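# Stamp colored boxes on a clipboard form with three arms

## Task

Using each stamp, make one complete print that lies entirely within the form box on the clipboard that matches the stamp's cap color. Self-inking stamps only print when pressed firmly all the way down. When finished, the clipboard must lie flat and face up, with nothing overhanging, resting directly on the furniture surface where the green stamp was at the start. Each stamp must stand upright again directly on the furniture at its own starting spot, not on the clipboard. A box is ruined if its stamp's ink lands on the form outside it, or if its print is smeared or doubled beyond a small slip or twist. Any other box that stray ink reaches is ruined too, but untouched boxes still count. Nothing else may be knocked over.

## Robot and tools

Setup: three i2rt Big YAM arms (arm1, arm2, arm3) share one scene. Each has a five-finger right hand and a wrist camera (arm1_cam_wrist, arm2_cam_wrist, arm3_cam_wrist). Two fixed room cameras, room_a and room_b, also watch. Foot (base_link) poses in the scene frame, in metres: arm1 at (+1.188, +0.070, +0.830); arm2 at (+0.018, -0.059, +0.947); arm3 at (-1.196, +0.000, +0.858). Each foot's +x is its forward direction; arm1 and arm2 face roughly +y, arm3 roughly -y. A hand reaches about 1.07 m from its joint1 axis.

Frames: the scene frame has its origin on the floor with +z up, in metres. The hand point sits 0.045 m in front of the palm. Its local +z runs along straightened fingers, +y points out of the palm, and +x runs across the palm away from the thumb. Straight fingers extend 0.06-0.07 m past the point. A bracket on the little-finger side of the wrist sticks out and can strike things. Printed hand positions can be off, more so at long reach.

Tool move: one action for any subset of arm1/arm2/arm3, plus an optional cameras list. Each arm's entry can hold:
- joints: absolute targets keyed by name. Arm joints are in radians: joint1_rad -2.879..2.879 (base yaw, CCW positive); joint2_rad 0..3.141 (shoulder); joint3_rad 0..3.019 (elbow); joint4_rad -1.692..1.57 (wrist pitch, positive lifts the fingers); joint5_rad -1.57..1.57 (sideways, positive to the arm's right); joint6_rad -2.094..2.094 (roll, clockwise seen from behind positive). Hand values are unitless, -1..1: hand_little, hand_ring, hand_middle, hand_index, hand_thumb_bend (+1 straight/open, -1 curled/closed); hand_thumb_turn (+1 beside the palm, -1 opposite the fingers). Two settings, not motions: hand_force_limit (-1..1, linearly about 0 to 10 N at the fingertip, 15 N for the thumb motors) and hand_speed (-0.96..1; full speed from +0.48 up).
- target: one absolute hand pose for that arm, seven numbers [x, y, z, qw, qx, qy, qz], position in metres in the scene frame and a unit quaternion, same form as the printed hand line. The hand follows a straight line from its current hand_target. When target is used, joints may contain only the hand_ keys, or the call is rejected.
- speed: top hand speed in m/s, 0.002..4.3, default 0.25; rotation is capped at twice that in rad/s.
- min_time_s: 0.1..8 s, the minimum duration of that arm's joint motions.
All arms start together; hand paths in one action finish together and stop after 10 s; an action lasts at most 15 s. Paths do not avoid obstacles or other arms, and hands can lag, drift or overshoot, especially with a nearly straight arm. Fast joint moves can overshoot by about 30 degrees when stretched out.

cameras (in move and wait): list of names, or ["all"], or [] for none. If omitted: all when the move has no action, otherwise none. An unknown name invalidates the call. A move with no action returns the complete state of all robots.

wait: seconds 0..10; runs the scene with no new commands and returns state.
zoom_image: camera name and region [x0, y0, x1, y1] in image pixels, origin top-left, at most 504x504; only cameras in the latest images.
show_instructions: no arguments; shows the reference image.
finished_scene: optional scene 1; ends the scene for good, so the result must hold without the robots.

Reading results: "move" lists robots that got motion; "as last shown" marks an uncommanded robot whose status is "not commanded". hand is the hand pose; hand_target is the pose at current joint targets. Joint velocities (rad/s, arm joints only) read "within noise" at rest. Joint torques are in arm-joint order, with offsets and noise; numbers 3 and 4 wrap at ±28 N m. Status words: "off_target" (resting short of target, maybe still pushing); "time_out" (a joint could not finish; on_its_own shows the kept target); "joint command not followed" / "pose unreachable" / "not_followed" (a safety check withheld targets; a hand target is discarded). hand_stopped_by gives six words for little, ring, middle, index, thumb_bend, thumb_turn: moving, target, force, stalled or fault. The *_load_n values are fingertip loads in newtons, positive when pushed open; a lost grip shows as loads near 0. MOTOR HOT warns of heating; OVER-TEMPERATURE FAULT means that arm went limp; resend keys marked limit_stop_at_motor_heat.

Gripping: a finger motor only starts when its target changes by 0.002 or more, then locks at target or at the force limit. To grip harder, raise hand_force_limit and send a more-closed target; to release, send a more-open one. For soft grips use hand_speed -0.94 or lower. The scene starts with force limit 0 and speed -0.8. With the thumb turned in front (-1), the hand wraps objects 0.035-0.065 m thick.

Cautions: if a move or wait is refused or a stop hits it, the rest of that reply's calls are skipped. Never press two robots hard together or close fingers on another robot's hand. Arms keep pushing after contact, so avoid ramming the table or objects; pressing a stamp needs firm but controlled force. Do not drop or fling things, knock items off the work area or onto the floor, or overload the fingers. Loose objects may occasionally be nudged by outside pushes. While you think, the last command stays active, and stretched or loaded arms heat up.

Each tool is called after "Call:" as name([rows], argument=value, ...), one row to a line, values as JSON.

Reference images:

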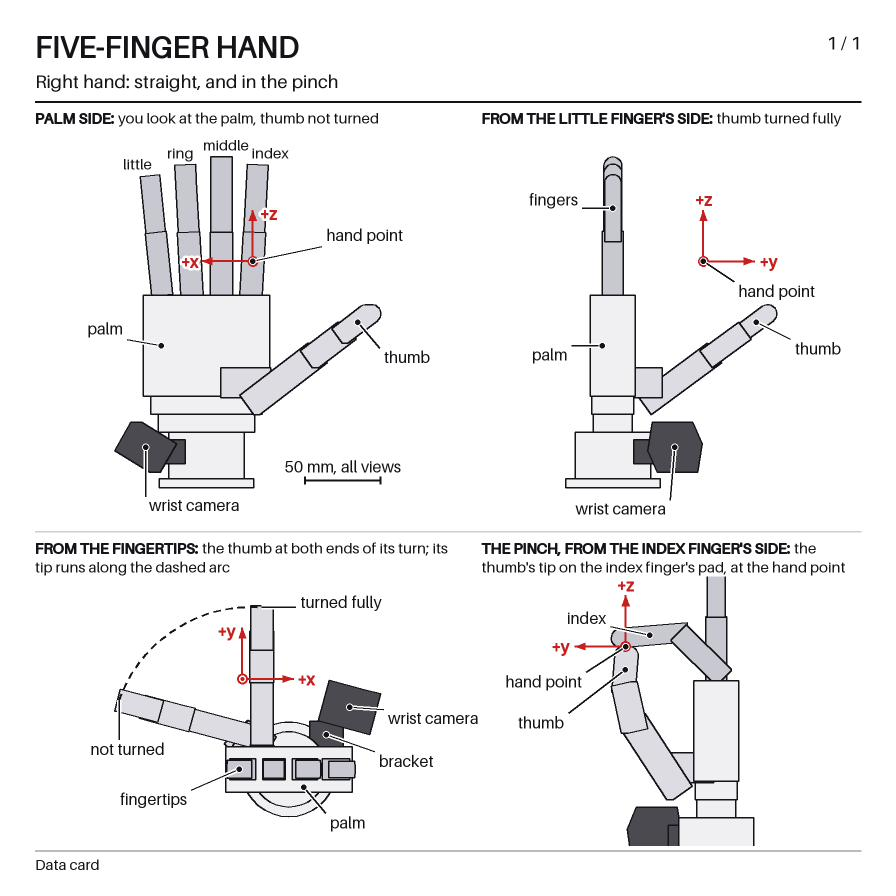

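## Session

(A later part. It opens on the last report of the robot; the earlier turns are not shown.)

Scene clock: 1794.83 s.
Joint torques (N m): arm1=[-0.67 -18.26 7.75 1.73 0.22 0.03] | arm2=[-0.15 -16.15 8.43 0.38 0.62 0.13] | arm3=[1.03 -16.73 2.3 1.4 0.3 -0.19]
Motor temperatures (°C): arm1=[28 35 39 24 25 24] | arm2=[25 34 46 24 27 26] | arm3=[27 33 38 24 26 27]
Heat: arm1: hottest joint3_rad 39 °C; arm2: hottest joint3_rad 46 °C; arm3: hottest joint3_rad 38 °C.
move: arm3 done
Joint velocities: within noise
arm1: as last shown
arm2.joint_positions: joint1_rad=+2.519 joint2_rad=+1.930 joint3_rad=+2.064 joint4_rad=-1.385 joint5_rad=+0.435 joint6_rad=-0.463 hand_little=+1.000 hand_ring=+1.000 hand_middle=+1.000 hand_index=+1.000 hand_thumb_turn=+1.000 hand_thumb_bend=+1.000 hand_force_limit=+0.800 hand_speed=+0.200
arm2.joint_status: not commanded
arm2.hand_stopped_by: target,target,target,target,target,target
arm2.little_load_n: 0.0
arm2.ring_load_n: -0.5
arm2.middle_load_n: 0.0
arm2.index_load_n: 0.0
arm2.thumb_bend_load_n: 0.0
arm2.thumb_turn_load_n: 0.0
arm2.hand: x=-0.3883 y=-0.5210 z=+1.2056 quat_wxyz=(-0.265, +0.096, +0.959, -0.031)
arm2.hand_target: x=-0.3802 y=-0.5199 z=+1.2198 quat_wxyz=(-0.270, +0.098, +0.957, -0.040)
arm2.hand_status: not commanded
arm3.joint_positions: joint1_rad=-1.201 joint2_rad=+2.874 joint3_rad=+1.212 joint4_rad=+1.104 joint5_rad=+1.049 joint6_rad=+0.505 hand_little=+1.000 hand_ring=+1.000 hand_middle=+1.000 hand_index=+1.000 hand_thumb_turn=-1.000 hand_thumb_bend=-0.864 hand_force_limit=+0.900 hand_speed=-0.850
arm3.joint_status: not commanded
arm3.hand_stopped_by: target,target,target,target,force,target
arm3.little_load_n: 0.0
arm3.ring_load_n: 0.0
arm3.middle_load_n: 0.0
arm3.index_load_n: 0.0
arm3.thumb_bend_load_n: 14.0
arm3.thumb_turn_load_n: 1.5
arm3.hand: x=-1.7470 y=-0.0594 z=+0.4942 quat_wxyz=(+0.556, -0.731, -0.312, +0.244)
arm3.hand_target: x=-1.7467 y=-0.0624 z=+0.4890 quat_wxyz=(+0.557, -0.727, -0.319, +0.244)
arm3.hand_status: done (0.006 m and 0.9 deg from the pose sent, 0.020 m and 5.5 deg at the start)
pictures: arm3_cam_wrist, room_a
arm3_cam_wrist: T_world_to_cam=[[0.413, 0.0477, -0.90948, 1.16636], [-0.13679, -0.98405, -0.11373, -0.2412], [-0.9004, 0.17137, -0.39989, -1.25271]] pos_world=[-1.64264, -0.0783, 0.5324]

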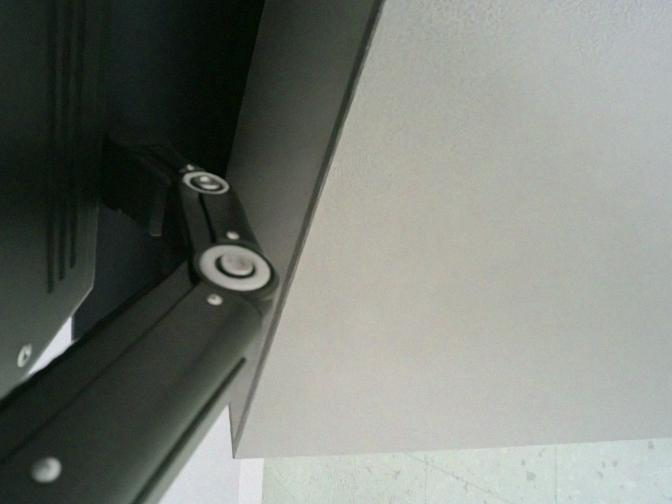

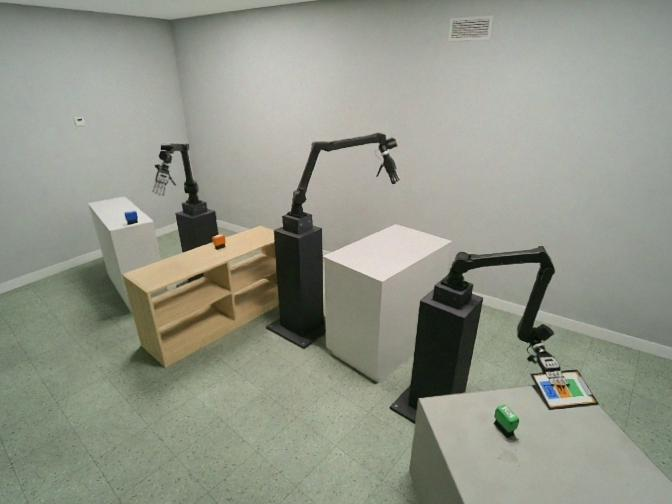

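Call:
move(arm3={"target": [-1.7479, -0.0618, 0.475, 0.5886, -0.7014, -0.3079, 0.2583], "speed": 0.04})

Call:
move(arm3={"target": [-1.7489, -0.0609, 0.467, 0.6067, -0.6858, -0.3010, 0.2663], "speed": 0.03}, cameras=["room_a", "arm3_cam_wrist"])

Call:
zoom_image(camera="room_a", region=[530, 300, 650, 420])

Scene clock: 1797.37 s.
Joint torques (N m): arm1=[-0.73 -17.96 7.71 1.68 0.25 0.06] | arm2=[-0.21 -15.74 8.46 0.25 0.64 0.17] | arm3=[1.14 -17.14 2.02 1.47 0.21 -0.2]
Motor temperatures (°C): arm1=[28 35 39 24 25 24] | arm2=[25 34 46 24 27 26] | arm3=[27 33 38 24 26 27]
Heat: arm1: hottest joint3_rad 39 °C; arm2: hottest joint3_rad 46 °C; arm3: hottest joint3_rad 38 °C.
move: arm3 done
Joint velocities: within noise
arm1, arm2: as last shown
arm2.ring_load_n: 0.0
arm3.joint_positions: joint1_rad=-1.187 joint2_rad=+2.980 joint3_rad=+1.295 joint4_rad=+1.282 joint5_rad=+1.099 joint6_rad=+0.372 hand_little=+1.000 hand_ring=+1.000 hand_middle=+1.000 hand_index=+1.000 hand_thumb_turn=-1.000 hand_thumb_bend=-0.864 hand_force_limit=+0.900 hand_speed=-0.850
arm3.joint_status: not commanded
arm3.hand_stopped_by: target,target,target,target,force,target
arm3.little_load_n: 0.0
arm3.ring_load_n: 0.0
arm3.middle_load_n: 0.0
arm3.index_load_n: 0.0
arm3.thumb_bend_load_n: 13.5
arm3.thumb_turn_load_n: 2.0
arm3.hand: x=-1.7495 y=-0.0585 z=+0.4801 quat_wxyz=(+0.587, -0.706, -0.301, +0.257)
arm3.hand_target: x=-1.7479 y=-0.0618 z=+0.4752 quat_wxyz=(+0.588, -0.702, -0.308, +0.258)
arm3.hand_status: done (0.006 m and 0.9 deg from the pose sent, 0.019 m and 5.4 deg at the start)
pictures: none

Scene clock: 1798.90 s.
Joint torques (N m): arm1=[-0.79 -18.14 7.77 1.57 0.25 0.07] | arm2=[0.15 -15.68 8.32 0.23 0.67 0.18] | arm3=[1.26 -16.85 1.87 1.39 0.13 -0.18]
Motor temperatures (°C): arm1=[28 35 39 24 25 24] | arm2=[25 34 46 24 27 26] | arm3=[27 32 38 24 26 27]
Heat: arm1: hottest joint3_rad 39 °C; arm2: hottest joint3_rad 46 °C; arm3: hottest joint3_rad 38 °C.
move: arm3 done
Joint velocities: within noise
arm1.joint_positions: joint1_rad=+0.733 joint2_rad=+1.666 joint3_rad=+1.869 joint4_rad=-1.366 joint5_rad=+0.359 joint6_rad=-0.626 hand_little=+1.000 hand_ring=+1.000 hand_middle=+1.000 hand_index=+1.000 hand_thumb_turn=+1.000 hand_thumb_bend=+1.000 hand_force_limit=+0.000 hand_speed=-0.300
arm1.joint_status: not commanded
arm1.hand_stopped_by: target,target,target,target,target,target
arm1.little_load_n: 0.0
arm1.ring_load_n: 0.0
arm1.middle_load_n: 0.0
arm1.index_load_n: 0.5
arm1.thumb_bend_load_n: 0.0
arm1.thumb_turn_load_n: 0.0
arm1.hand: x=+0.8474 y=+0.4976 z=+1.1448 quat_wxyz=(-0.210, +0.748, +0.608, +0.163)
arm1.hand_target: x=+0.8500 y=+0.4999 z=+1.1500 quat_wxyz=(-0.219, +0.746, +0.607, +0.163)
arm1.hand_status: not commanded
arm2: as last shown
arm3.joint_positions: joint1_rad=-1.181 joint2_rad=+3.046 joint3_rad=+1.356 joint4_rad=+1.396 joint5_rad=+1.120 joint6_rad=+0.276 hand_little=+1.000 hand_ring=+1.000 hand_middle=+1.000 hand_index=+1.000 hand_thumb_turn=-1.000 hand_thumb_bend=-0.864 hand_force_limit=+0.900 hand_speed=-0.850
arm3.joint_status: not commanded
arm3.hand_stopped_by: target,target,target,target,force,target
arm3.little_load_n: 0.0
arm3.ring_load_n: 0.0
arm3.middle_load_n: 0.0
arm3.index_load_n: 0.0
arm3.thumb_bend_load_n: 14.0
arm3.thumb_turn_load_n: 1.5
arm3.hand: x=-1.7513 y=-0.0575 z=+0.4719 quat_wxyz=(+0.605, -0.690, -0.295, +0.265)
arm3.hand_target: x=-1.7487 y=-0.0609 z=+0.4671 quat_wxyz=(+0.607, -0.686, -0.301, +0.266)
arm3.hand_status: done (0.006 m and 0.9 deg from the pose sent, 0.013 m and 3.4 deg at the start)
pictures: arm3_cam_wrist, room_a
arm3_cam_wrist: T_world_to_cam=[[0.31812, 0.13632, -0.9382, 1.00031], [-0.15237, -0.96939, -0.19251, -0.23178], [-0.93573, 0.20419, -0.28761, -1.37873]] pos_world=[-1.64364, -0.07952, 0.49734]

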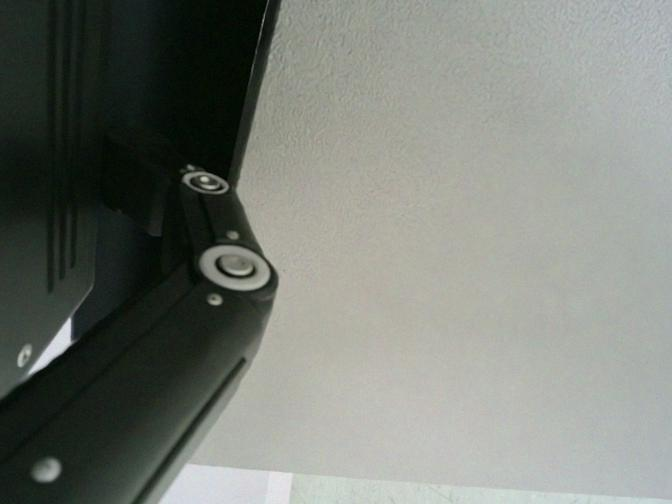

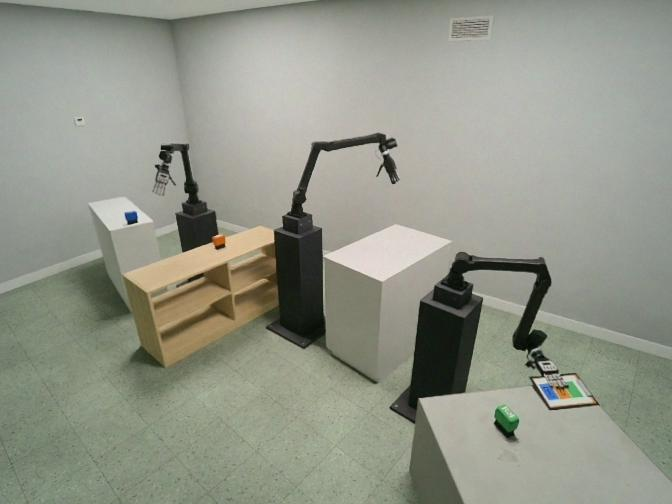

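Scaled by 4.200 from the camera's image (finer frame: 960x720).

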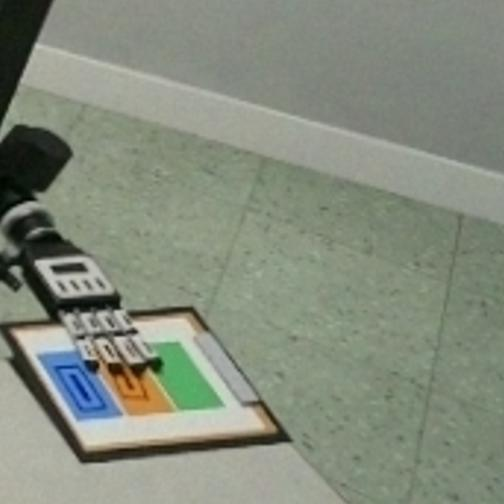

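Call:
move(arm3={"target": [-1.7500, -0.0600, 0.459, 0.6245, -0.6697, -0.2939, 0.2741], "speed": 0.03}, cameras=["room_a", "arm3_cam_wrist"])

Call:
zoom_image(camera="room_a", region=[530, 330, 620, 420])

Scene clock: 1801.03 s.
Joint torques (N m): arm1=[-0.91 -18.08 7.72 1.73 0.23 0.07] | arm2=[-0.21 -16.03 8.25 0.29 0.64 0.16] | arm3=[1.32 -16.73 1.83 1.51 0.05 -0.18]
Motor temperatures (°C): arm1=[28 35 39 24 25 24] | arm2=[25 34 46 24 27 26] | arm3=[27 32 37 24 26 27]
Heat: arm1: hottest joint3_rad 39 °C; arm2: hottest joint3_rad 46 °C; arm3: hottest joint3_rad 37 °C.
move: arm3 done
Joint velocities: within noise
arm1, arm2: as last shown
arm1.index_load_n: 0.0
arm2.ring_load_n: 0.5
arm3.joint_positions: joint1_rad=-1.176 joint2_rad=+3.115 joint3_rad=+1.426 joint4_rad=+1.511 joint5_rad=+1.137 joint6_rad=+0.170 hand_little=+1.000 hand_ring=+1.000 hand_middle=+1.000 hand_index=+1.000 hand_thumb_turn=-1.000 hand_thumb_bend=-0.864 hand_force_limit=+0.900 hand_speed=-0.850
arm3.joint_status: not commanded
arm3.hand_stopped_by: target,target,target,target,force,target
arm3.little_load_n: 0.0
arm3.ring_load_n: 0.0
arm3.middle_load_n: 0.0
arm3.index_load_n: 0.5
arm3.thumb_bend_load_n: 13.5
arm3.thumb_turn_load_n: 1.5
arm3.hand: x=-1.7532 y=-0.0562 z=+0.4639 quat_wxyz=(+0.623, -0.674, -0.288, +0.273)
arm3.hand_target: x=-1.7499 y=-0.0598 z=+0.4591 quat_wxyz=(+0.624, -0.670, -0.294, +0.274)
arm3.hand_status: done (0.007 m and 0.9 deg from the pose sent, 0.013 m and 3.4 deg at the start)
pictures: arm3_cam_wrist, room_a
arm3_cam_wrist: T_world_to_cam=[[0.28246, 0.17027, -0.94405, 0.93531], [-0.16098, -0.96175, -0.22162, -0.23353], [-0.94568, 0.21457, -0.24425, -1.42007]] pos_world=[-1.64471, -0.07915, 0.48437]

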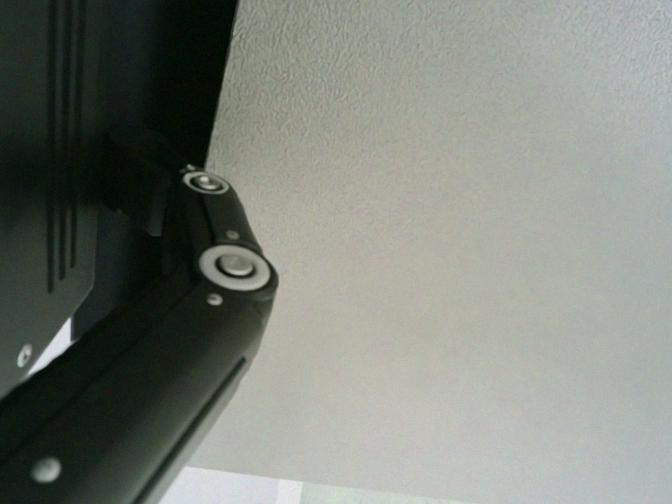

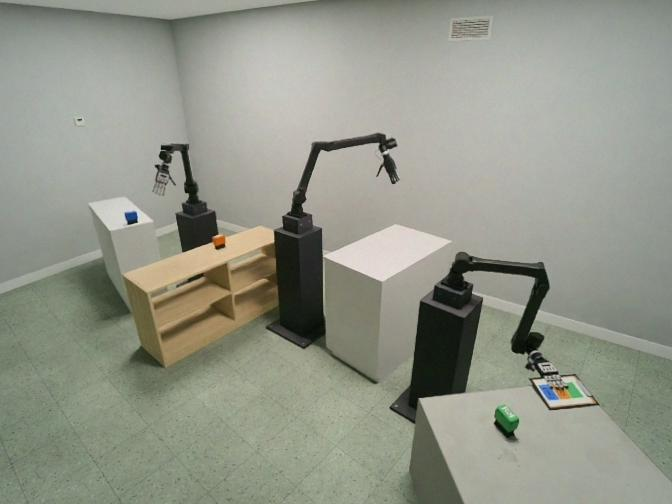

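Scaled by 5.600 from the camera's image (finer frame: 960x720).

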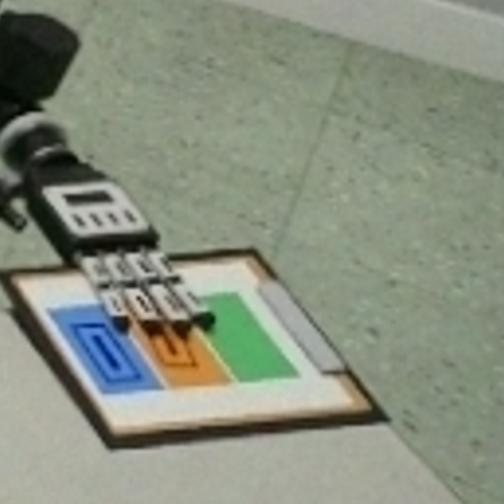

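Call:
move(arm3={"joints": {"hand_thumb_bend": -0.5, "hand_speed": -0.92}}, cameras=["room_a", "arm3_cam_wrist"])

Call:
zoom_image(camera="room_a", region=[530, 330, 620, 420])

Scene clock: 1805.27 s.
Joint torques (N m): arm1=[-0.85 -18.14 7.69 1.83 0.23 0.07] | arm2=[-0.09 -15.79 8.31 0.21 0.65 0.16] | arm3=[1.26 -16.67 1.87 1.43 0.05 -0.12]
Motor temperatures (°C): arm1=[28 35 39 24 25 24] | arm2=[25 34 46 24 27 26] | arm3=[27 33 37 24 26 27]
Heat: arm1: hottest joint3_rad 39 °C; arm2: hottest joint3_rad 46 °C; arm3: hottest joint3_rad 37 °C.
move: arm3 done
Joint velocities: within noise
arm1, arm2: as last shown
arm2.ring_load_n: 0.0
arm2.index_load_n: -0.5
arm3.joint_positions: joint1_rad=-1.175 joint2_rad=+3.115 joint3_rad=+1.426 joint4_rad=+1.512 joint5_rad=+1.137 joint6_rad=+0.163 hand_little=+1.000 hand_ring=+1.000 hand_middle=+1.000 hand_index=+1.000 hand_thumb_turn=-1.000 hand_thumb_bend=-0.500 hand_force_limit=+0.900 hand_speed=-0.920
arm3.joint_status: all done
arm3.hand_stopped_by: target,target,target,target,target,target
arm3.little_load_n: 0.0
arm3.ring_load_n: 0.0
arm3.middle_load_n: 0.0
arm3.index_load_n: 0.0
arm3.thumb_bend_load_n: 0.5
arm3.thumb_turn_load_n: 0.0
arm3.hand: x=-1.7527 y=-0.0565 z=+0.4636 quat_wxyz=(+0.624, -0.673, -0.290, +0.271)
arm3.hand_target: x=-1.7498 y=-0.0599 z=+0.4590 quat_wxyz=(+0.624, -0.670, -0.294, +0.274)
arm3.hand_status: not commanded
pictures: arm3_cam_wrist, room_a
arm3_cam_wrist: T_world_to_cam=[[0.2863, 0.17517, -0.94199, 0.94091], [-0.15846, -0.96095, -0.22686, -0.22693], [-0.94495, 0.21422, -0.24736, -1.41697]] pos_world=[-1.6443, -0.07935, 0.48435]

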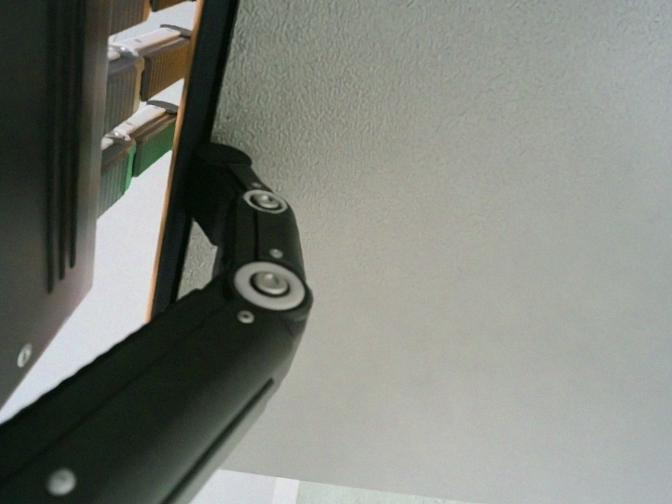

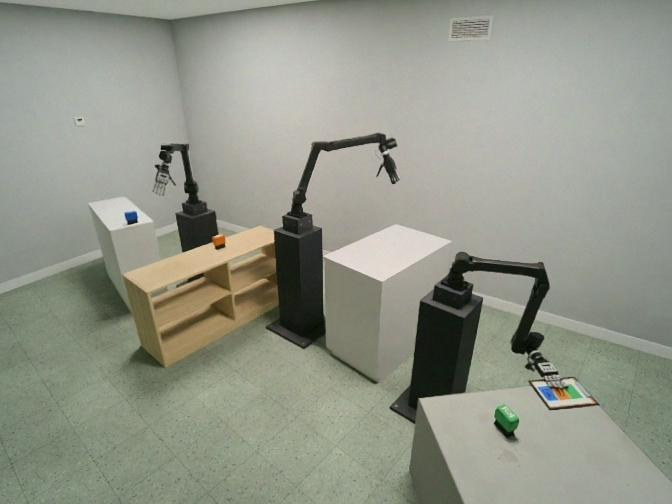

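Scaled by 5.600 from the camera's image (finer frame: 960x720).

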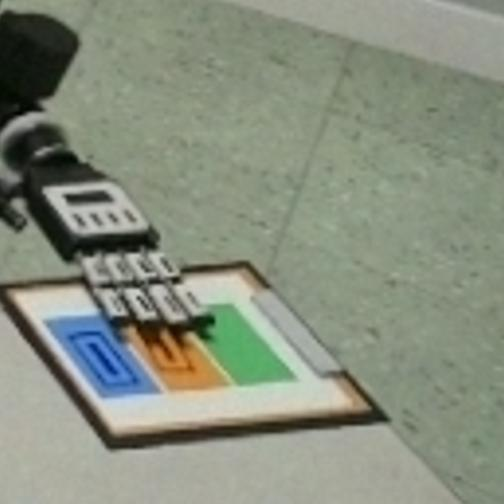

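Call:
move(arm3={"joints": {"hand_thumb_bend": 1, "hand_speed": -0.3}})

Call:
move(arm3={"joints": {"hand_thumb_turn": 1}})

Call:
move(arm3={"target": [-1.7650, -0.0450, 0.458, 0.6245, -0.6697, -0.2939, 0.2741], "speed": 0.04}, cameras=["room_a", "arm3_cam_wrist"])

Call:
zoom_image(camera="room_a", region=[530, 330, 620, 420])

Scene clock: 1810.77 s.
Joint torques (N m): arm1=[-0.67 -17.96 7.76 1.66 0.21 0.07] | arm2=[-0.15 -15.91 8.28 0.27 0.67 0.15] | arm3=[1.2 -16.73 1.48 1.37 0.04 -0.12]
Motor temperatures (°C): arm1=[28 35 39 24 25 24] | arm2=[25 34 46 24 27 26] | arm3=[27 33 37 24 26 27]
Heat: arm1: hottest joint3_rad 39 °C; arm2: hottest joint3_rad 46 °C; arm3: hottest joint3_rad 37 °C.
move: arm3 done
Joint velocities: within noise
arm1, arm2: as last shown
arm2.index_load_n: 0.0
arm3.joint_positions: joint1_rad=-1.174 joint2_rad=+3.115 joint3_rad=+1.431 joint4_rad=+1.513 joint5_rad=+1.137 joint6_rad=+0.163 hand_little=+1.000 hand_ring=+1.000 hand_middle=+1.000 hand_index=+1.000 hand_thumb_turn=-1.000 hand_thumb_bend=+1.000 hand_force_limit=+0.900 hand_speed=-0.300
arm3.joint_status: all done
arm3.hand_stopped_by: target,target,target,target,target,target
arm3.little_load_n: 0.0
arm3.ring_load_n: 0.0
arm3.middle_load_n: 0.0
arm3.index_load_n: 0.0
arm3.thumb_bend_load_n: 0.0
arm3.thumb_turn_load_n: 0.0
arm3.hand: x=-1.7548 y=-0.0576 z=+0.4644 quat_wxyz=(+0.624, -0.673, -0.289, +0.273)
arm3.hand_target: x=-1.7499 y=-0.0599 z=+0.4591 quat_wxyz=(+0.624, -0.670, -0.294, +0.274)
arm3.hand_status: not commanded
pictures: none

Scene clock: 1812.73 s.
Joint torques (N m): arm1=[-1.08 -17.96 7.69 1.68 0.24 0.06] | arm2=[0.09 -15.21 8.44 0.18 0.68 0.15] | arm3=[1.2 -16.67 1.5 1.4 0.04 -0.11]
Motor temperatures (°C): arm1=[28 35 39 24 25 24] | arm2=[25 34 46 24 27 26] | arm3=[27 33 37 24 26 27]
Heat: arm1: hottest joint3_rad 39 °C; arm2: hottest joint3_rad 46 °C; arm3: hottest joint3_rad 37 °C.
move: arm3 done
Joint velocities: within noise
arm1, arm2: as last shown
arm3.joint_positions: joint1_rad=-1.174 joint2_rad=+3.115 joint3_rad=+1.431 joint4_rad=+1.513 joint5_rad=+1.137 joint6_rad=+0.163 hand_little=+1.000 hand_ring=+1.000 hand_middle=+1.000 hand_index=+1.000 hand_thumb_turn=+1.000 hand_thumb_bend=+1.000 hand_force_limit=+0.900 hand_speed=-0.300
arm3.joint_status: all done
arm3.hand_stopped_by: target,target,target,target,target,target
arm3.little_load_n: 0.0
arm3.ring_load_n: 0.0
arm3.middle_load_n: 0.0
arm3.index_load_n: 0.0
arm3.thumb_bend_load_n: 0.0
arm3.thumb_turn_load_n: 0.0
arm3.hand: x=-1.7548 y=-0.0576 z=+0.4644 quat_wxyz=(+0.624, -0.673, -0.289, +0.273)
arm3.hand_target: x=-1.7499 y=-0.0599 z=+0.4591 quat_wxyz=(+0.624, -0.670, -0.294, +0.274)
arm3.hand_status: not commanded
pictures: none

Scene clock: 1813.87 s.
Joint torques (N m): arm1=[-0.73 -17.9 7.66 1.73 0.22 0.07] | arm2=[0.03 -15.09 8.25 0.29 0.65 0.15] | arm3=[-0.03 -16.79 1.88 1.18 -0.07 -0.12]
Motor temperatures (°C): arm1=[28 35 39 24 25 24] | arm2=[25 34 46 24 27 26] | arm3=[27 33 37 24 26 27]
Heat: arm1: hottest joint3_rad 39 °C; arm2: hottest joint3_rad 46 °C; arm3: hottest joint3_rad 37 °C.
move: arm3 off_target
Joint velocities: within noise
arm1, arm2: as last shown
arm3.joint_positions: joint1_rad=-1.204 joint2_rad=+3.115 joint3_rad=+1.455 joint4_rad=+1.513 joint5_rad=+1.094 joint6_rad=+0.149 hand_little=+1.000 hand_ring=+1.000 hand_middle=+1.000 hand_index=+1.000 hand_thumb_turn=+1.000 hand_thumb_bend=+1.000 hand_force_limit=+0.900 hand_speed=-0.300
arm3.joint_status: not commanded
arm3.hand_stopped_by: target,target,target,target,target,target
arm3.little_load_n: 0.0
arm3.ring_load_n: 0.0
arm3.middle_load_n: 0.0
arm3.index_load_n: 0.0
arm3.thumb_bend_load_n: 0.0
arm3.thumb_turn_load_n: 0.0
arm3.hand: x=-1.7704 y=-0.0514 z=+0.4663 quat_wxyz=(+0.622, -0.671, -0.289, +0.281)
arm3.hand_target: x=-1.7649 y=-0.0451 z=+0.4582 quat_wxyz=(+0.624, -0.670, -0.294, +0.274)
arm3.hand_status: off_target (0.012 m and 1.0 deg from the pose sent, 0.017 m and 0.7 deg at the start)
pictures: arm3_cam_wrist, room_a
arm3_cam_wrist: T_world_to_cam=[[0.2697, 0.17287, -0.9473, 0.92072], [-0.14891, -0.96443, -0.21839, -0.21133], [-0.95136, 0.19996, -0.23437, -1.45216]] pos_world=[-1.66132, -0.07261, 0.48571]

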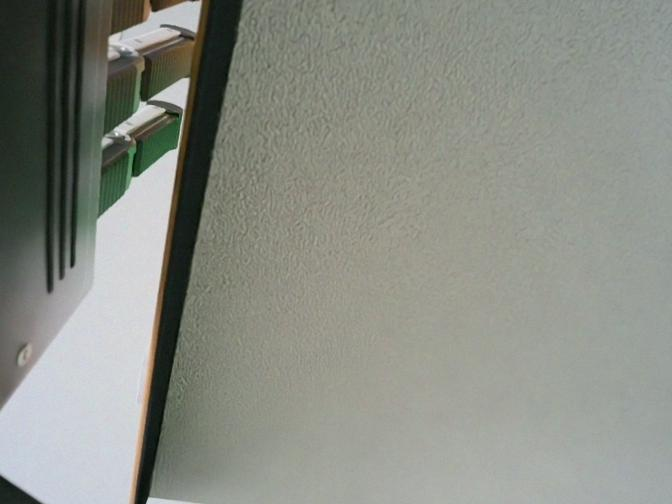

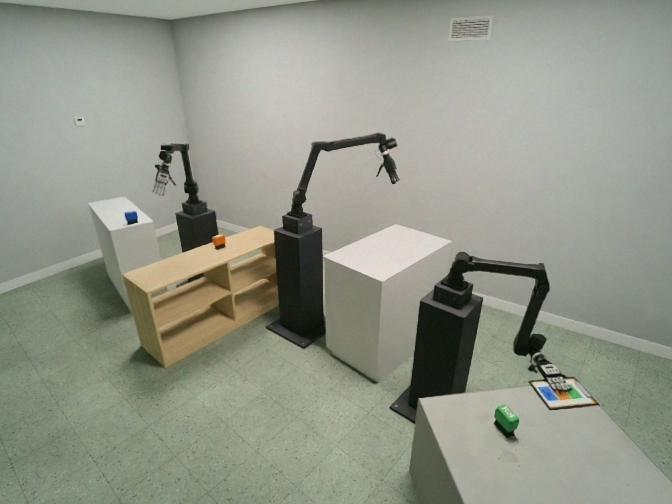

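Scaled by 5.600 from the camera's image (finer frame: 960x720).

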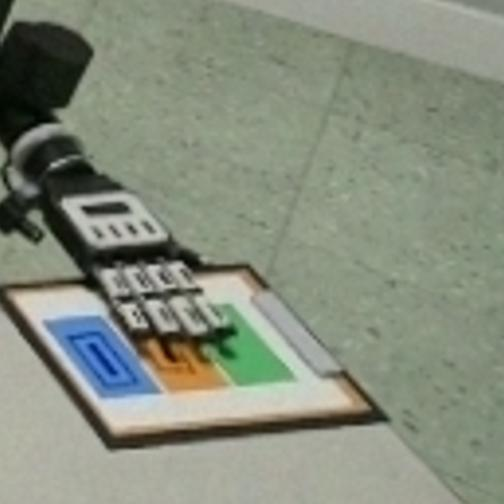

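Call:
move(arm3={"target": [-1.7420, -0.0660, 0.472, 0.6245, -0.6697, -0.2939, 0.2741], "speed": 0.06})

Call:
move(arm3={"target": [-1.7410, -0.0670, 0.450, 0.6272, -0.6672, -0.2928, 0.2753], "speed": 0.04})

Call:
move(arm3={"target": [-1.7560, -0.0530, 0.449, 0.6272, -0.6672, -0.2928, 0.2753], "speed": 0.04}, cameras=["room_a", "arm3_cam_wrist"])

Call:
zoom_image(camera="room_a", region=[530, 330, 620, 420])

Scene clock: 1822.73 s.
Joint torques (N m): arm1=[-1.08 -17.96 7.73 1.73 0.21 0.04] | arm2=[0.09 -15.97 8.36 0.35 0.67 0.17] | arm3=[1.03 -19.02 0.17 1.42 0.17 0.1]
Motor temperatures (°C): arm1=[28 35 39 24 25 24] | arm2=[25 34 46 24 27 26] | arm3=[27 33 36 24 26 27]
Heat: arm1: hottest joint3_rad 39 °C; arm2: hottest joint3_rad 46 °C; arm3: hottest joint3_rad 36 °C.
move: arm3 off_target
Joint velocities: within noise
arm1: as last shown
arm2.joint_positions: joint1_rad=+2.519 joint2_rad=+1.930 joint3_rad=+2.064 joint4_rad=-1.385 joint5_rad=+0.435 joint6_rad=-0.463 hand_little=+1.000 hand_ring=+1.000 hand_middle=+1.000 hand_index=+1.000 hand_thumb_turn=+1.000 hand_thumb_bend=+1.000 hand_force_limit=+0.800 hand_speed=+0.200
arm2.joint_status: not commanded
arm2.hand_stopped_by: target,target,target,target,target,target
arm2.little_load_n: 0.0
arm2.ring_load_n: 0.0
arm2.middle_load_n: 0.0
arm2.index_load_n: 0.0
arm2.thumb_bend_load_n: 0.0
arm2.thumb_turn_load_n: 0.0
arm2.hand: x=-0.3883 y=-0.5210 z=+1.2056 quat_wxyz=(-0.265, +0.096, +0.959, -0.031)
arm2.hand_target: x=-0.3802 y=-0.5199 z=+1.2198 quat_wxyz=(-0.270, +0.098, +0.957, -0.040)
arm2.hand_status: not commanded
arm3.joint_positions: joint1_rad=-1.152 joint2_rad=+3.115 joint3_rad=+1.392 joint4_rad=+1.524 joint5_rad=+1.154 joint6_rad=+0.148 hand_little=+1.000 hand_ring=+1.000 hand_middle=+1.000 hand_index=+1.000 hand_thumb_turn=+1.000 hand_thumb_bend=+1.000 hand_force_limit=+0.900 hand_speed=-0.300
arm3.joint_status: not commanded
arm3.hand_stopped_by: target,target,target,target,target,target
arm3.little_load_n: 0.0
arm3.ring_load_n: 0.0
arm3.middle_load_n: 0.0
arm3.index_load_n: 0.0
arm3.thumb_bend_load_n: 0.0
arm3.thumb_turn_load_n: 0.0
arm3.hand: x=-1.7354 y=-0.0596 z=+0.4615 quat_wxyz=(+0.626, -0.669, -0.305, +0.260)
arm3.hand_target: x=-1.7420 y=-0.0659 z=+0.4718 quat_wxyz=(+0.624, -0.670, -0.294, +0.274)
arm3.hand_status: off_target (0.014 m and 2.0 deg from the pose sent, 0.032 m and 1.0 deg at the start)
pictures: none

Scene clock: 1823.97 s.
Joint torques (N m): arm1=[-0.44 -18.26 7.75 1.63 0.22 0.06] | arm2=[0.38 -15.21 8.31 0.35 0.69 0.14] | arm3=[1.38 -16.44 1.47 1.2 0.13 0.02]
Motor temperatures (°C): arm1=[28 35 39 24 25 24] | arm2=[25 34 46 24 27 26] | arm3=[27 33 36 24 26 27]
Heat: arm1: hottest joint3_rad 39 °C; arm2: hottest joint3_rad 46 °C; arm3: hottest joint3_rad 36 °C.
move: arm3 done
Joint velocities: within noise
arm1, arm2: as last shown
arm3.joint_positions: joint1_rad=-1.152 joint2_rad=+3.140 joint3_rad=+1.448 joint4_rad=+1.530 joint5_rad=+1.159 joint6_rad=+0.148 hand_little=+1.000 hand_ring=+1.000 hand_middle=+1.000 hand_index=+1.000 hand_thumb_turn=+1.000 hand_thumb_bend=+1.000 hand_force_limit=+0.900 hand_speed=-0.300
arm3.joint_status: not commanded
arm3.hand_stopped_by: target,target,target,target,target,target
arm3.little_load_n: 0.0
arm3.ring_load_n: 0.0
arm3.middle_load_n: 0.0
arm3.index_load_n: 0.0
arm3.thumb_bend_load_n: 0.0
arm3.thumb_turn_load_n: -0.5
arm3.hand: x=-1.7470 y=-0.0640 z=+0.4572 quat_wxyz=(+0.627, -0.669, -0.291, +0.272)
arm3.hand_target: x=-1.7409 y=-0.0668 z=+0.4502 quat_wxyz=(+0.626, -0.668, -0.293, +0.274)
arm3.hand_status: done (0.010 m and 0.5 deg from the pose sent, 0.015 m and 2.2 deg at the start; a joint's target at an end of its range on 21 of 37 steps)
pictures: none

Scene clock: 1825.10 s.
Joint torques (N m): arm1=[-0.73 -18.32 7.66 1.66 0.22 0.06] | arm2=[0.26 -15.62 8.29 0.38 0.69 0.11] | arm3=[-0.09 -16.62 1.72 0.81 -0.07 -0.1]
Motor temperatures (°C): arm1=[28 35 39 24 25 24] | arm2=[25 34 46 24 27 26] | arm3=[27 33 36 24 26 27]
Heat: arm1: hottest joint3_rad 39 °C; arm2: hottest joint3_rad 46 °C; arm3: hottest joint3_rad 36 °C.
move: arm3 off_target
Joint velocities: within noise
arm1.joint_positions: joint1_rad=+0.733 joint2_rad=+1.666 joint3_rad=+1.869 joint4_rad=-1.366 joint5_rad=+0.359 joint6_rad=-0.626 hand_little=+1.000 hand_ring=+1.000 hand_middle=+1.000 hand_index=+1.000 hand_thumb_turn=+1.000 hand_thumb_bend=+1.000 hand_force_limit=+0.000 hand_speed=-0.300
arm1.joint_status: not commanded
arm1.hand_stopped_by: target,target,target,target,target,target
arm1.little_load_n: 0.0
arm1.ring_load_n: 0.0
arm1.middle_load_n: 0.0
arm1.index_load_n: 0.0
arm1.thumb_bend_load_n: 0.0
arm1.thumb_turn_load_n: 0.0
arm1.hand: x=+0.8474 y=+0.4976 z=+1.1448 quat_wxyz=(-0.210, +0.748, +0.608, +0.163)
arm1.hand_target: x=+0.8500 y=+0.4999 z=+1.1500 quat_wxyz=(-0.219, +0.746, +0.607, +0.163)
arm1.hand_status: not commanded
arm2: as last shown
arm3.joint_positions: joint1_rad=-1.179 joint2_rad=+3.140 joint3_rad=+1.469 joint4_rad=+1.530 joint5_rad=+1.121 joint6_rad=+0.148 hand_little=+1.000 hand_ring=+1.000 hand_middle=+1.000 hand_index=+1.000 hand_thumb_turn=+1.000 hand_thumb_bend=+1.000 hand_force_limit=+0.900 hand_speed=-0.300
arm3.joint_status: not commanded
arm3.hand_stopped_by: target,target,target,target,target,target
arm3.little_load_n: 0.0
arm3.ring_load_n: 0.0
arm3.middle_load_n: 0.0
arm3.index_load_n: 0.0
arm3.thumb_bend_load_n: 0.0
arm3.thumb_turn_load_n: 0.0
arm3.hand: x=-1.7618 y=-0.0597 z=+0.4592 quat_wxyz=(+0.624, -0.669, -0.287, +0.284)
arm3.hand_target: x=-1.7556 y=-0.0530 z=+0.4495 quat_wxyz=(+0.625, -0.669, -0.294, +0.274)
arm3.hand_status: off_target (0.014 m and 1.3 deg from the pose sent, 0.016 m and 0.5 deg at the start; a joint's target at an end of its range on 33 of 34 steps)
pictures: arm3_cam_wrist, room_a
arm3_cam_wrist: T_world_to_cam=[[0.2623, 0.17391, -0.94919, 0.90094], [-0.15099, -0.96412, -0.21837, -0.22333], [-0.9531, 0.20059, -0.22663, -1.45063]] pos_world=[-1.65263, -0.08101, 0.47764]

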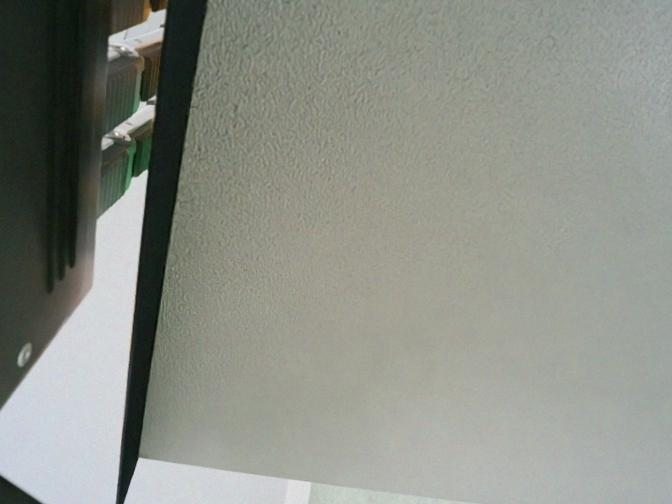

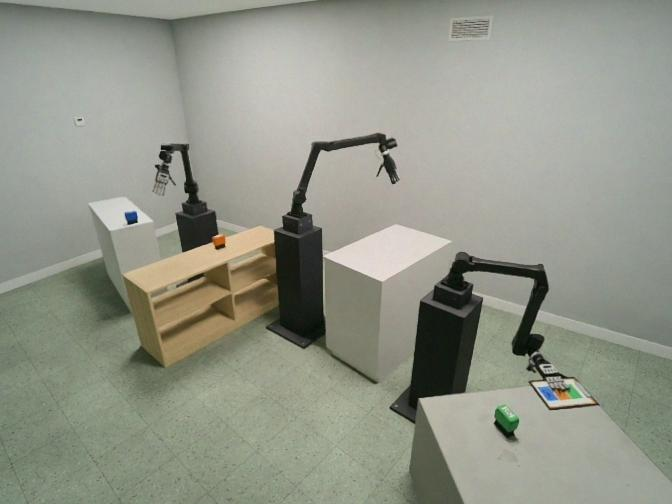

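Scaled by 5.600 from the camera's image (finer frame: 960x720).

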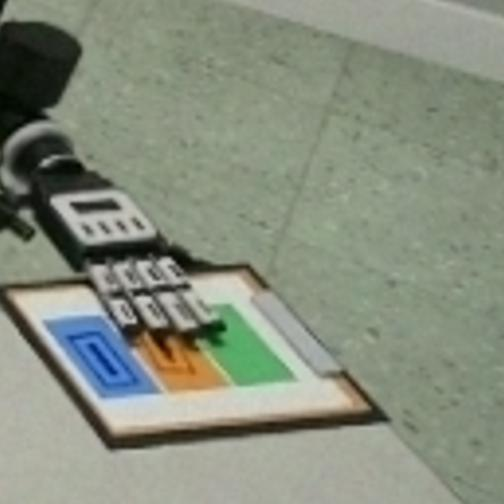

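Call:
move(arm3={"target": [-1.7450, -0.0650, 0.56, 0.5886, -0.7014, -0.3079, 0.2583], "speed": 0.1})

Call:
move(arm3={"target": [-1.7536, 0.0474, 0.75, 0, -0.2588, 0.9659, 0], "speed": 0.3, "joints": {"hand_index": -1, "hand_ring": -1, "hand_little": -1, "hand_speed": 0}}, cameras=["room_a", "arm3_cam_wrist"])

Scene clock: 1829.43 s.
Joint torques (N m): arm1=[-0.79 -18.2 7.68 1.72 0.24 0.05] | arm2=[0.44 -15.62 8.27 0.27 0.65 0.13] | arm3=[1.26 -18.78 0.54 0.62 0.12 0.11]
Motor temperatures (°C): arm1=[28 35 39 24 25 24] | arm2=[25 34 46 24 27 26] | arm3=[27 33 36 24 26 27]
Heat: arm1: hottest joint3_rad 39 °C; arm2: hottest joint3_rad 46 °C; arm3: hottest joint3_rad 36 °C.
move: arm3 done
Joint velocities: within noise
arm1, arm2: as last shown
arm3.joint_positions: joint1_rad=-1.179 joint2_rad=+2.784 joint3_rad=+1.102 joint4_rad=+1.285 joint5_rad=+1.109 joint6_rad=+0.345 hand_little=+1.000 hand_ring=+1.000 hand_middle=+1.000 hand_index=+1.000 hand_thumb_turn=+1.000 hand_thumb_bend=+1.000 hand_force_limit=+0.900 hand_speed=-0.300
arm3.joint_status: not commanded
arm3.hand_stopped_by: target,target,target,target,target,target
arm3.little_load_n: 0.0
arm3.ring_load_n: 0.0
arm3.middle_load_n: 0.0
arm3.index_load_n: 0.0
arm3.thumb_bend_load_n: 0.0
arm3.thumb_turn_load_n: -0.5
arm3.hand: x=-1.7430 y=-0.0584 z=+0.5557 quat_wxyz=(+0.592, -0.701, -0.309, +0.251)
arm3.hand_target: x=-1.7450 y=-0.0650 z=+0.5600 quat_wxyz=(+0.589, -0.701, -0.308, +0.258)
arm3.hand_status: done (0.008 m and 0.9 deg from the pose sent, 0.102 m and 6.6 deg at the start)
pictures: none

Scene clock: 1835.27 s.
Joint torques (N m): arm1=[-0.79 -18.02 7.71 1.78 0.23 0.07] | arm2=[0.32 -15.85 8.34 0.24 0.66 0.14] | arm3=[1.32 -17.32 9.81 -0.39 0.06 -0.15]
Motor temperatures (°C): arm1=[28 35 39 24 25 24] | arm2=[25 34 46 24 27 26] | arm3=[27 33 36 24 26 27]
Heat: arm1: hottest joint3_rad 39 °C; arm2: hottest joint3_rad 46 °C; arm3: hottest joint3_rad 36 °C.
move: arm3 off_target
Joint velocities: within noise
arm1, arm2: as last shown
arm3.joint_positions: joint1_rad=-1.538 joint2_rad=+2.088 joint3_rad=+1.332 joint4_rad=-0.814 joint5_rad=-0.002 joint6_rad=-2.044 hand_little=-1.000 hand_ring=-1.000 hand_middle=+1.000 hand_index=-1.000 hand_thumb_turn=+1.000 hand_thumb_bend=+1.000 hand_force_limit=+0.900 hand_speed=+0.000
arm3.joint_status: all done
arm3.hand_stopped_by: target,target,target,target,target,target
arm3.little_load_n: 0.0
arm3.ring_load_n: 0.0
arm3.middle_load_n: 0.0
arm3.index_load_n: 0.0
arm3.thumb_bend_load_n: 0.0
arm3.thumb_turn_load_n: 0.0
arm3.hand: x=-1.7432 y=+0.0529 z=+0.7537 quat_wxyz=(+0.001, +0.247, -0.969, +0.001)
arm3.hand_target: x=-1.7531 y=+0.0474 z=+0.7500 quat_wxyz=(+0.000, +0.259, -0.966, +0.000)
arm3.hand_status: off_target (0.012 m and 1.4 deg from the pose sent, 0.221 m and 166.6 deg at the start)
pictures: arm3_cam_wrist, room_a
arm3_cam_wrist: T_world_to_cam=[[-0.73909, 0.67338, 0.01768, -1.34482], [0.58147, 0.62452, 0.52141, 0.58761], [0.34006, 0.39565, -0.85312, 1.32734]] pos_world=[-1.78699, 0.01344, 0.84978]

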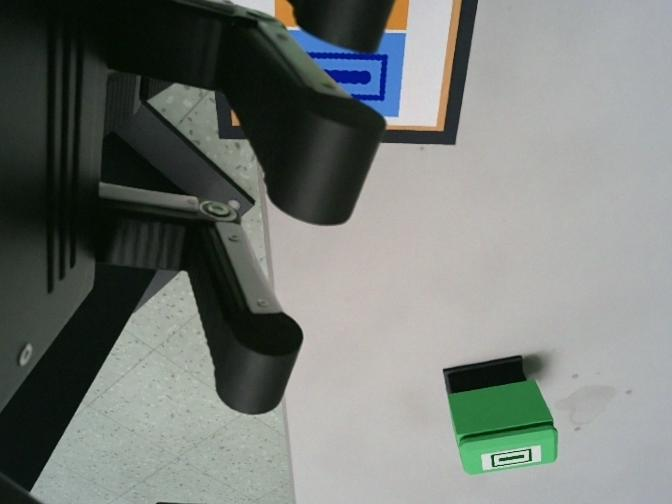

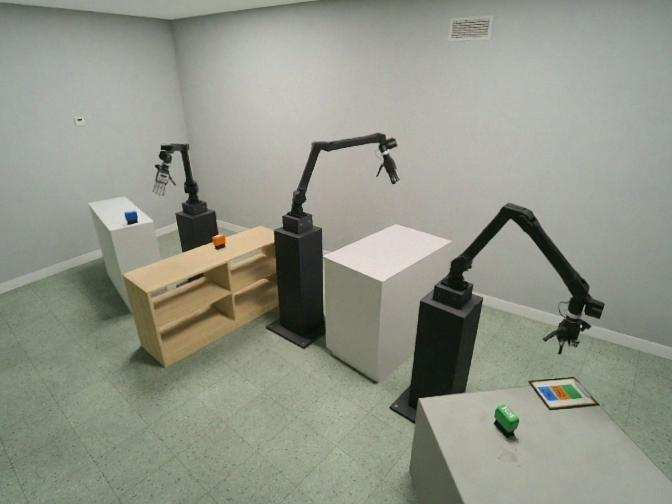

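Call:
move(arm3={"target": [-1.7550, 0.0440, 0.605, 0, -0.2588, 0.9659, 0], "speed": 0.15}, cameras=["arm3_cam_wrist"])

Call:
move(arm3={"target": [-1.7550, 0.0440, 0.580, 0, -0.2588, 0.9659, 0], "speed": 0.04})

Call:
move(arm3={"target": [-1.7550, 0.0440, 0.566, 0, -0.2588, 0.9659, 0], "speed": 0.03})

Call:
move(arm3={"target": [-1.7550, 0.0440, 0.556, 0, -0.2588, 0.9659, 0], "speed": 0.03}, cameras=["arm3_cam_wrist", "room_a"])

Scene clock: 1840.10 s.
Joint torques (N m): arm1=[-0.56 -18.02 7.72 1.76 0.22 0.07] | arm2=[-0.26 -16.38 8.23 0.35 0.64 0.11] | arm3=[1.38 -19.25 7.43 0.13 0.06 -0.07]
Motor temperatures (°C): arm1=[28 35 39 24 25 24] | arm2=[25 34 46 24 27 26] | arm3=[27 33 36 24 26 27]
Heat: arm1: hottest joint3_rad 39 °C; arm2: hottest joint3_rad 46 °C; arm3: hottest joint3_rad 36 °C.
move: arm3 off_target
Joint velocities: within noise
arm1, arm2: as last shown
arm3.joint_positions: joint1_rad=-1.532 joint2_rad=+2.385 joint3_rad=+1.388 joint4_rad=-0.586 joint5_rad=-0.002 joint6_rad=-2.045 hand_little=-1.000 hand_ring=-1.000 hand_middle=+1.000 hand_index=-1.000 hand_thumb_turn=+1.000 hand_thumb_bend=+1.000 hand_force_limit=+0.900 hand_speed=+0.000
arm3.joint_status: not commanded
arm3.hand_stopped_by: target,target,target,target,target,target
arm3.little_load_n: 0.5
arm3.ring_load_n: 0.0
arm3.middle_load_n: 0.0
arm3.index_load_n: 0.0
arm3.thumb_bend_load_n: 0.0
arm3.thumb_turn_load_n: 0.0
arm3.hand: x=-1.7452 y=+0.0496 z=+0.6097 quat_wxyz=(-0.006, +0.250, -0.968, +0.003)
arm3.hand_target: x=-1.7547 y=+0.0440 z=+0.6051 quat_wxyz=(+0.000, +0.259, -0.966, +0.000)
arm3.hand_status: off_target (0.012 m and 1.3 deg from the pose sent, 0.150 m and 1.4 deg at the start)
arm3_cam_wrist: T_world_to_cam=[[-0.74341, 0.66879, 0.00802, -1.34292], [0.57058, 0.62789, 0.52933, 0.64179], [0.34898, 0.39809, -0.84837, 1.2191]] pos_world=[-1.78997, 0.00985, 0.7053]

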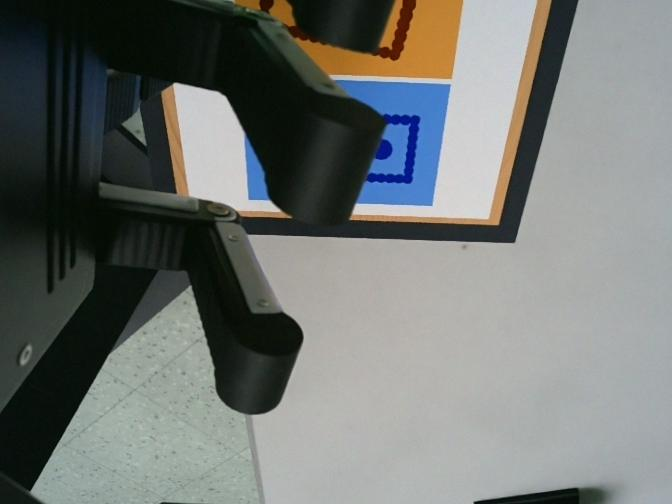

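Scene clock: 1841.30 s.
Joint torques (N m): arm1=[-0.91 -18.26 7.73 1.7 0.24 0.08] | arm2=[0.67 -15.91 8.21 0.28 0.67 0.14] | arm3=[1.38 -19.08 7.23 0.21 0.06 -0.07]
Motor temperatures (°C): arm1=[28 35 39 24 25 24] | arm2=[25 34 46 24 27 26] | arm3=[27 33 36 24 26 27]
Heat: arm1: hottest joint3_rad 39 °C; arm2: hottest joint3_rad 46 °C; arm3: hottest joint3_rad 36 °C.
move: arm3 off_target
Joint velocities: within noise
arm1, arm2: as last shown
arm2.index_load_n: 0.5
arm3.joint_positions: joint1_rad=-1.532 joint2_rad=+2.435 joint3_rad=+1.409 joint4_rad=-0.554 joint5_rad=-0.002 joint6_rad=-2.045 hand_little=-1.000 hand_ring=-1.000 hand_middle=+1.000 hand_index=-1.000 hand_thumb_turn=+1.000 hand_thumb_bend=+1.000 hand_force_limit=+0.900 hand_speed=+0.000
arm3.joint_status: not commanded
arm3.hand_stopped_by: target,target,target,target,target,target
arm3.little_load_n: 0.0
arm3.ring_load_n: 0.0
arm3.middle_load_n: 0.0
arm3.index_load_n: 0.0
arm3.thumb_bend_load_n: 0.0
arm3.thumb_turn_load_n: 0.0
arm3.hand: x=-1.7472 y=+0.0495 z=+0.5876 quat_wxyz=(-0.004, +0.250, -0.968, +0.002)
arm3.hand_target: x=-1.7547 y=+0.0440 z=+0.5802 quat_wxyz=(+0.000, +0.259, -0.966, +0.000)
arm3.hand_status: off_target (0.012 m and 1.1 deg from the pose sent, 0.032 m and 1.2 deg at the start)
pictures: none

Scene clock: 1842.33 s.
Joint torques (N m): arm1=[-0.62 -18.02 7.69 1.69 0.24 0.06] | arm2=[0.09 -15.56 8.27 0.24 0.64 0.16] | arm3=[1.38 -19.14 7.05 0.18 0.06 -0.07]
Motor temperatures (°C): arm1=[28 35 39 24 25 24] | arm2=[25 34 46 24 27 26] | arm3=[27 33 36 24 26 27]
Heat: arm1: hottest joint3_rad 39 °C; arm2: hottest joint3_rad 46 °C; arm3: hottest joint3_rad 36 °C.
move: arm3 off_target
Joint velocities: within noise
arm1, arm2: as last shown
arm2.index_load_n: 0.0
arm3.joint_positions: joint1_rad=-1.532 joint2_rad=+2.466 joint3_rad=+1.424 joint4_rad=-0.537 joint5_rad=-0.002 joint6_rad=-2.045 hand_little=-1.000 hand_ring=-1.000 hand_middle=+1.000 hand_index=-1.000 hand_thumb_turn=+1.000 hand_thumb_bend=+1.000 hand_force_limit=+0.900 hand_speed=+0.000
arm3.joint_status: not commanded
arm3.hand_stopped_by: target,target,target,target,target,target
arm3.little_load_n: 0.0
arm3.ring_load_n: 0.0
arm3.middle_load_n: 0.0
arm3.index_load_n: 0.0
arm3.thumb_bend_load_n: 0.0
arm3.thumb_turn_load_n: 0.0
arm3.hand: x=-1.7476 y=+0.0495 z=+0.5742 quat_wxyz=(-0.004, +0.250, -0.968, +0.002)
arm3.hand_target: x=-1.7546 y=+0.0440 z=+0.5663 quat_wxyz=(+0.000, +0.259, -0.966, +0.000)
arm3.hand_status: off_target (0.012 m and 1.1 deg from the pose sent, 0.024 m and 1.1 deg at the start)
pictures: none

Scene clock: 1843.30 s.
Joint torques (N m): arm1=[-0.73 -18.55 7.75 1.68 0.24 0.07] | arm2=[-0.03 -15.85 8.25 0.32 0.63 0.14] | arm3=[1.32 -18.32 7.19 0.29 -0.02 -0.08]
Motor temperatures (°C): arm1=[28 35 39 24 25 24] | arm2=[25 34 46 24 27 26] | arm3=[27 33 36 24 26 27]
Heat: arm1: hottest joint3_rad 39 °C; arm2: hottest joint3_rad 46 °C; arm3: hottest joint3_rad 36 °C.
move: arm3 off_target
Joint velocities: within noise
arm1: as last shown
arm2.joint_positions: joint1_rad=+2.519 joint2_rad=+1.930 joint3_rad=+2.064 joint4_rad=-1.385 joint5_rad=+0.435 joint6_rad=-0.463 hand_little=+1.000 hand_ring=+1.000 hand_middle=+1.000 hand_index=+1.000 hand_thumb_turn=+1.000 hand_thumb_bend=+1.000 hand_force_limit=+0.800 hand_speed=+0.200
arm2.joint_status: not commanded
arm2.hand_stopped_by: target,target,target,target,target,target
arm2.little_load_n: 0.0
arm2.ring_load_n: 0.0
arm2.middle_load_n: 0.0
arm2.index_load_n: 0.0
arm2.thumb_bend_load_n: 0.0
arm2.thumb_turn_load_n: 0.0
arm2.hand: x=-0.3883 y=-0.5210 z=+1.2056 quat_wxyz=(-0.265, +0.096, +0.959, -0.031)
arm2.hand_target: x=-0.3802 y=-0.5199 z=+1.2198 quat_wxyz=(-0.270, +0.098, +0.957, -0.040)
arm2.hand_status: not commanded
arm3.joint_positions: joint1_rad=-1.532 joint2_rad=+2.478 joint3_rad=+1.433 joint4_rad=-0.528 joint5_rad=+0.000 joint6_rad=-2.045 hand_little=-1.000 hand_ring=-1.000 hand_middle=+1.000 hand_index=-1.000 hand_thumb_turn=+1.000 hand_thumb_bend=+1.000 hand_force_limit=+0.900 hand_speed=+0.000
arm3.joint_status: not commanded
arm3.hand_stopped_by: target,target,target,target,target,target
arm3.little_load_n: 0.0
arm3.ring_load_n: 0.0
arm3.middle_load_n: 0.0
arm3.index_load_n: 0.0
arm3.thumb_bend_load_n: 0.0
arm3.thumb_turn_load_n: 0.0
arm3.hand: x=-1.7507 y=+0.0498 z=+0.5697 quat_wxyz=(-0.001, +0.250, -0.968, +0.000)
arm3.hand_target: x=-1.7544 y=+0.0441 z=+0.5563 quat_wxyz=(+0.000, +0.259, -0.966, +0.000)
arm3.hand_status: off_target (0.016 m and 1.0 deg from the pose sent, 0.020 m and 1.1 deg at the start)
arm3_cam_wrist: T_world_to_cam=[[-0.74325, 0.66878, 0.01739, -1.35186], [0.57648, 0.62705, 0.5239, 0.67951], [0.33947, 0.39942, -0.8516, 1.17212]] pos_world=[-1.7944, 0.00985, 0.66569]

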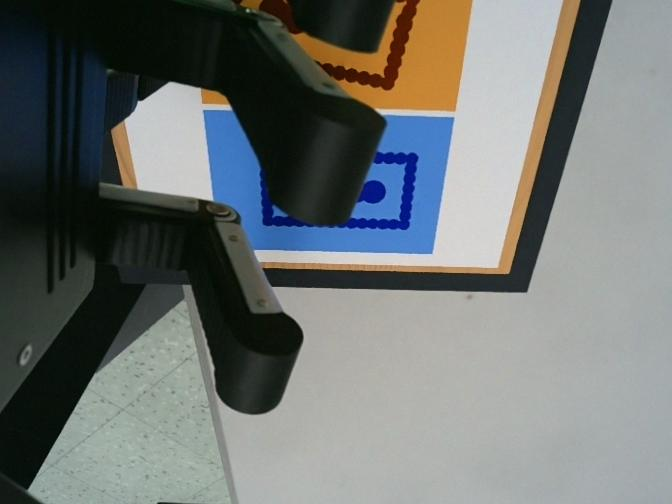

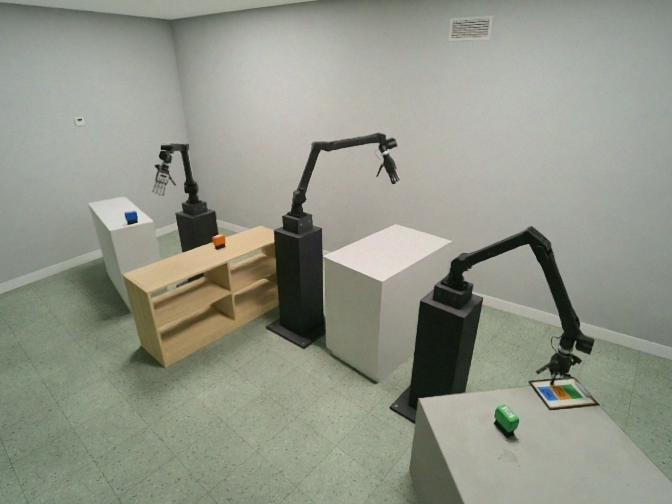

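Call:
zoom_image(camera="room_a", region=[520, 330, 610, 420])

Scaled by 5.600 from the camera's image (finer frame: 960x720).

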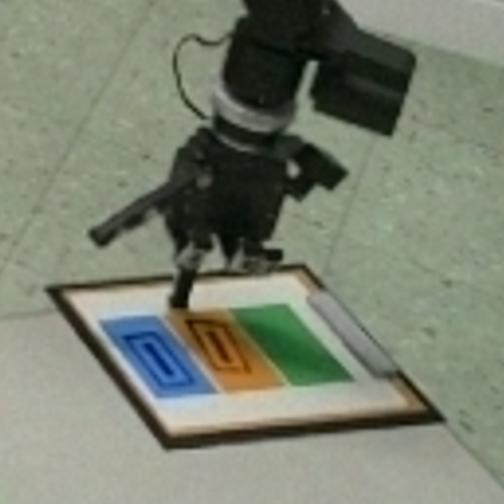

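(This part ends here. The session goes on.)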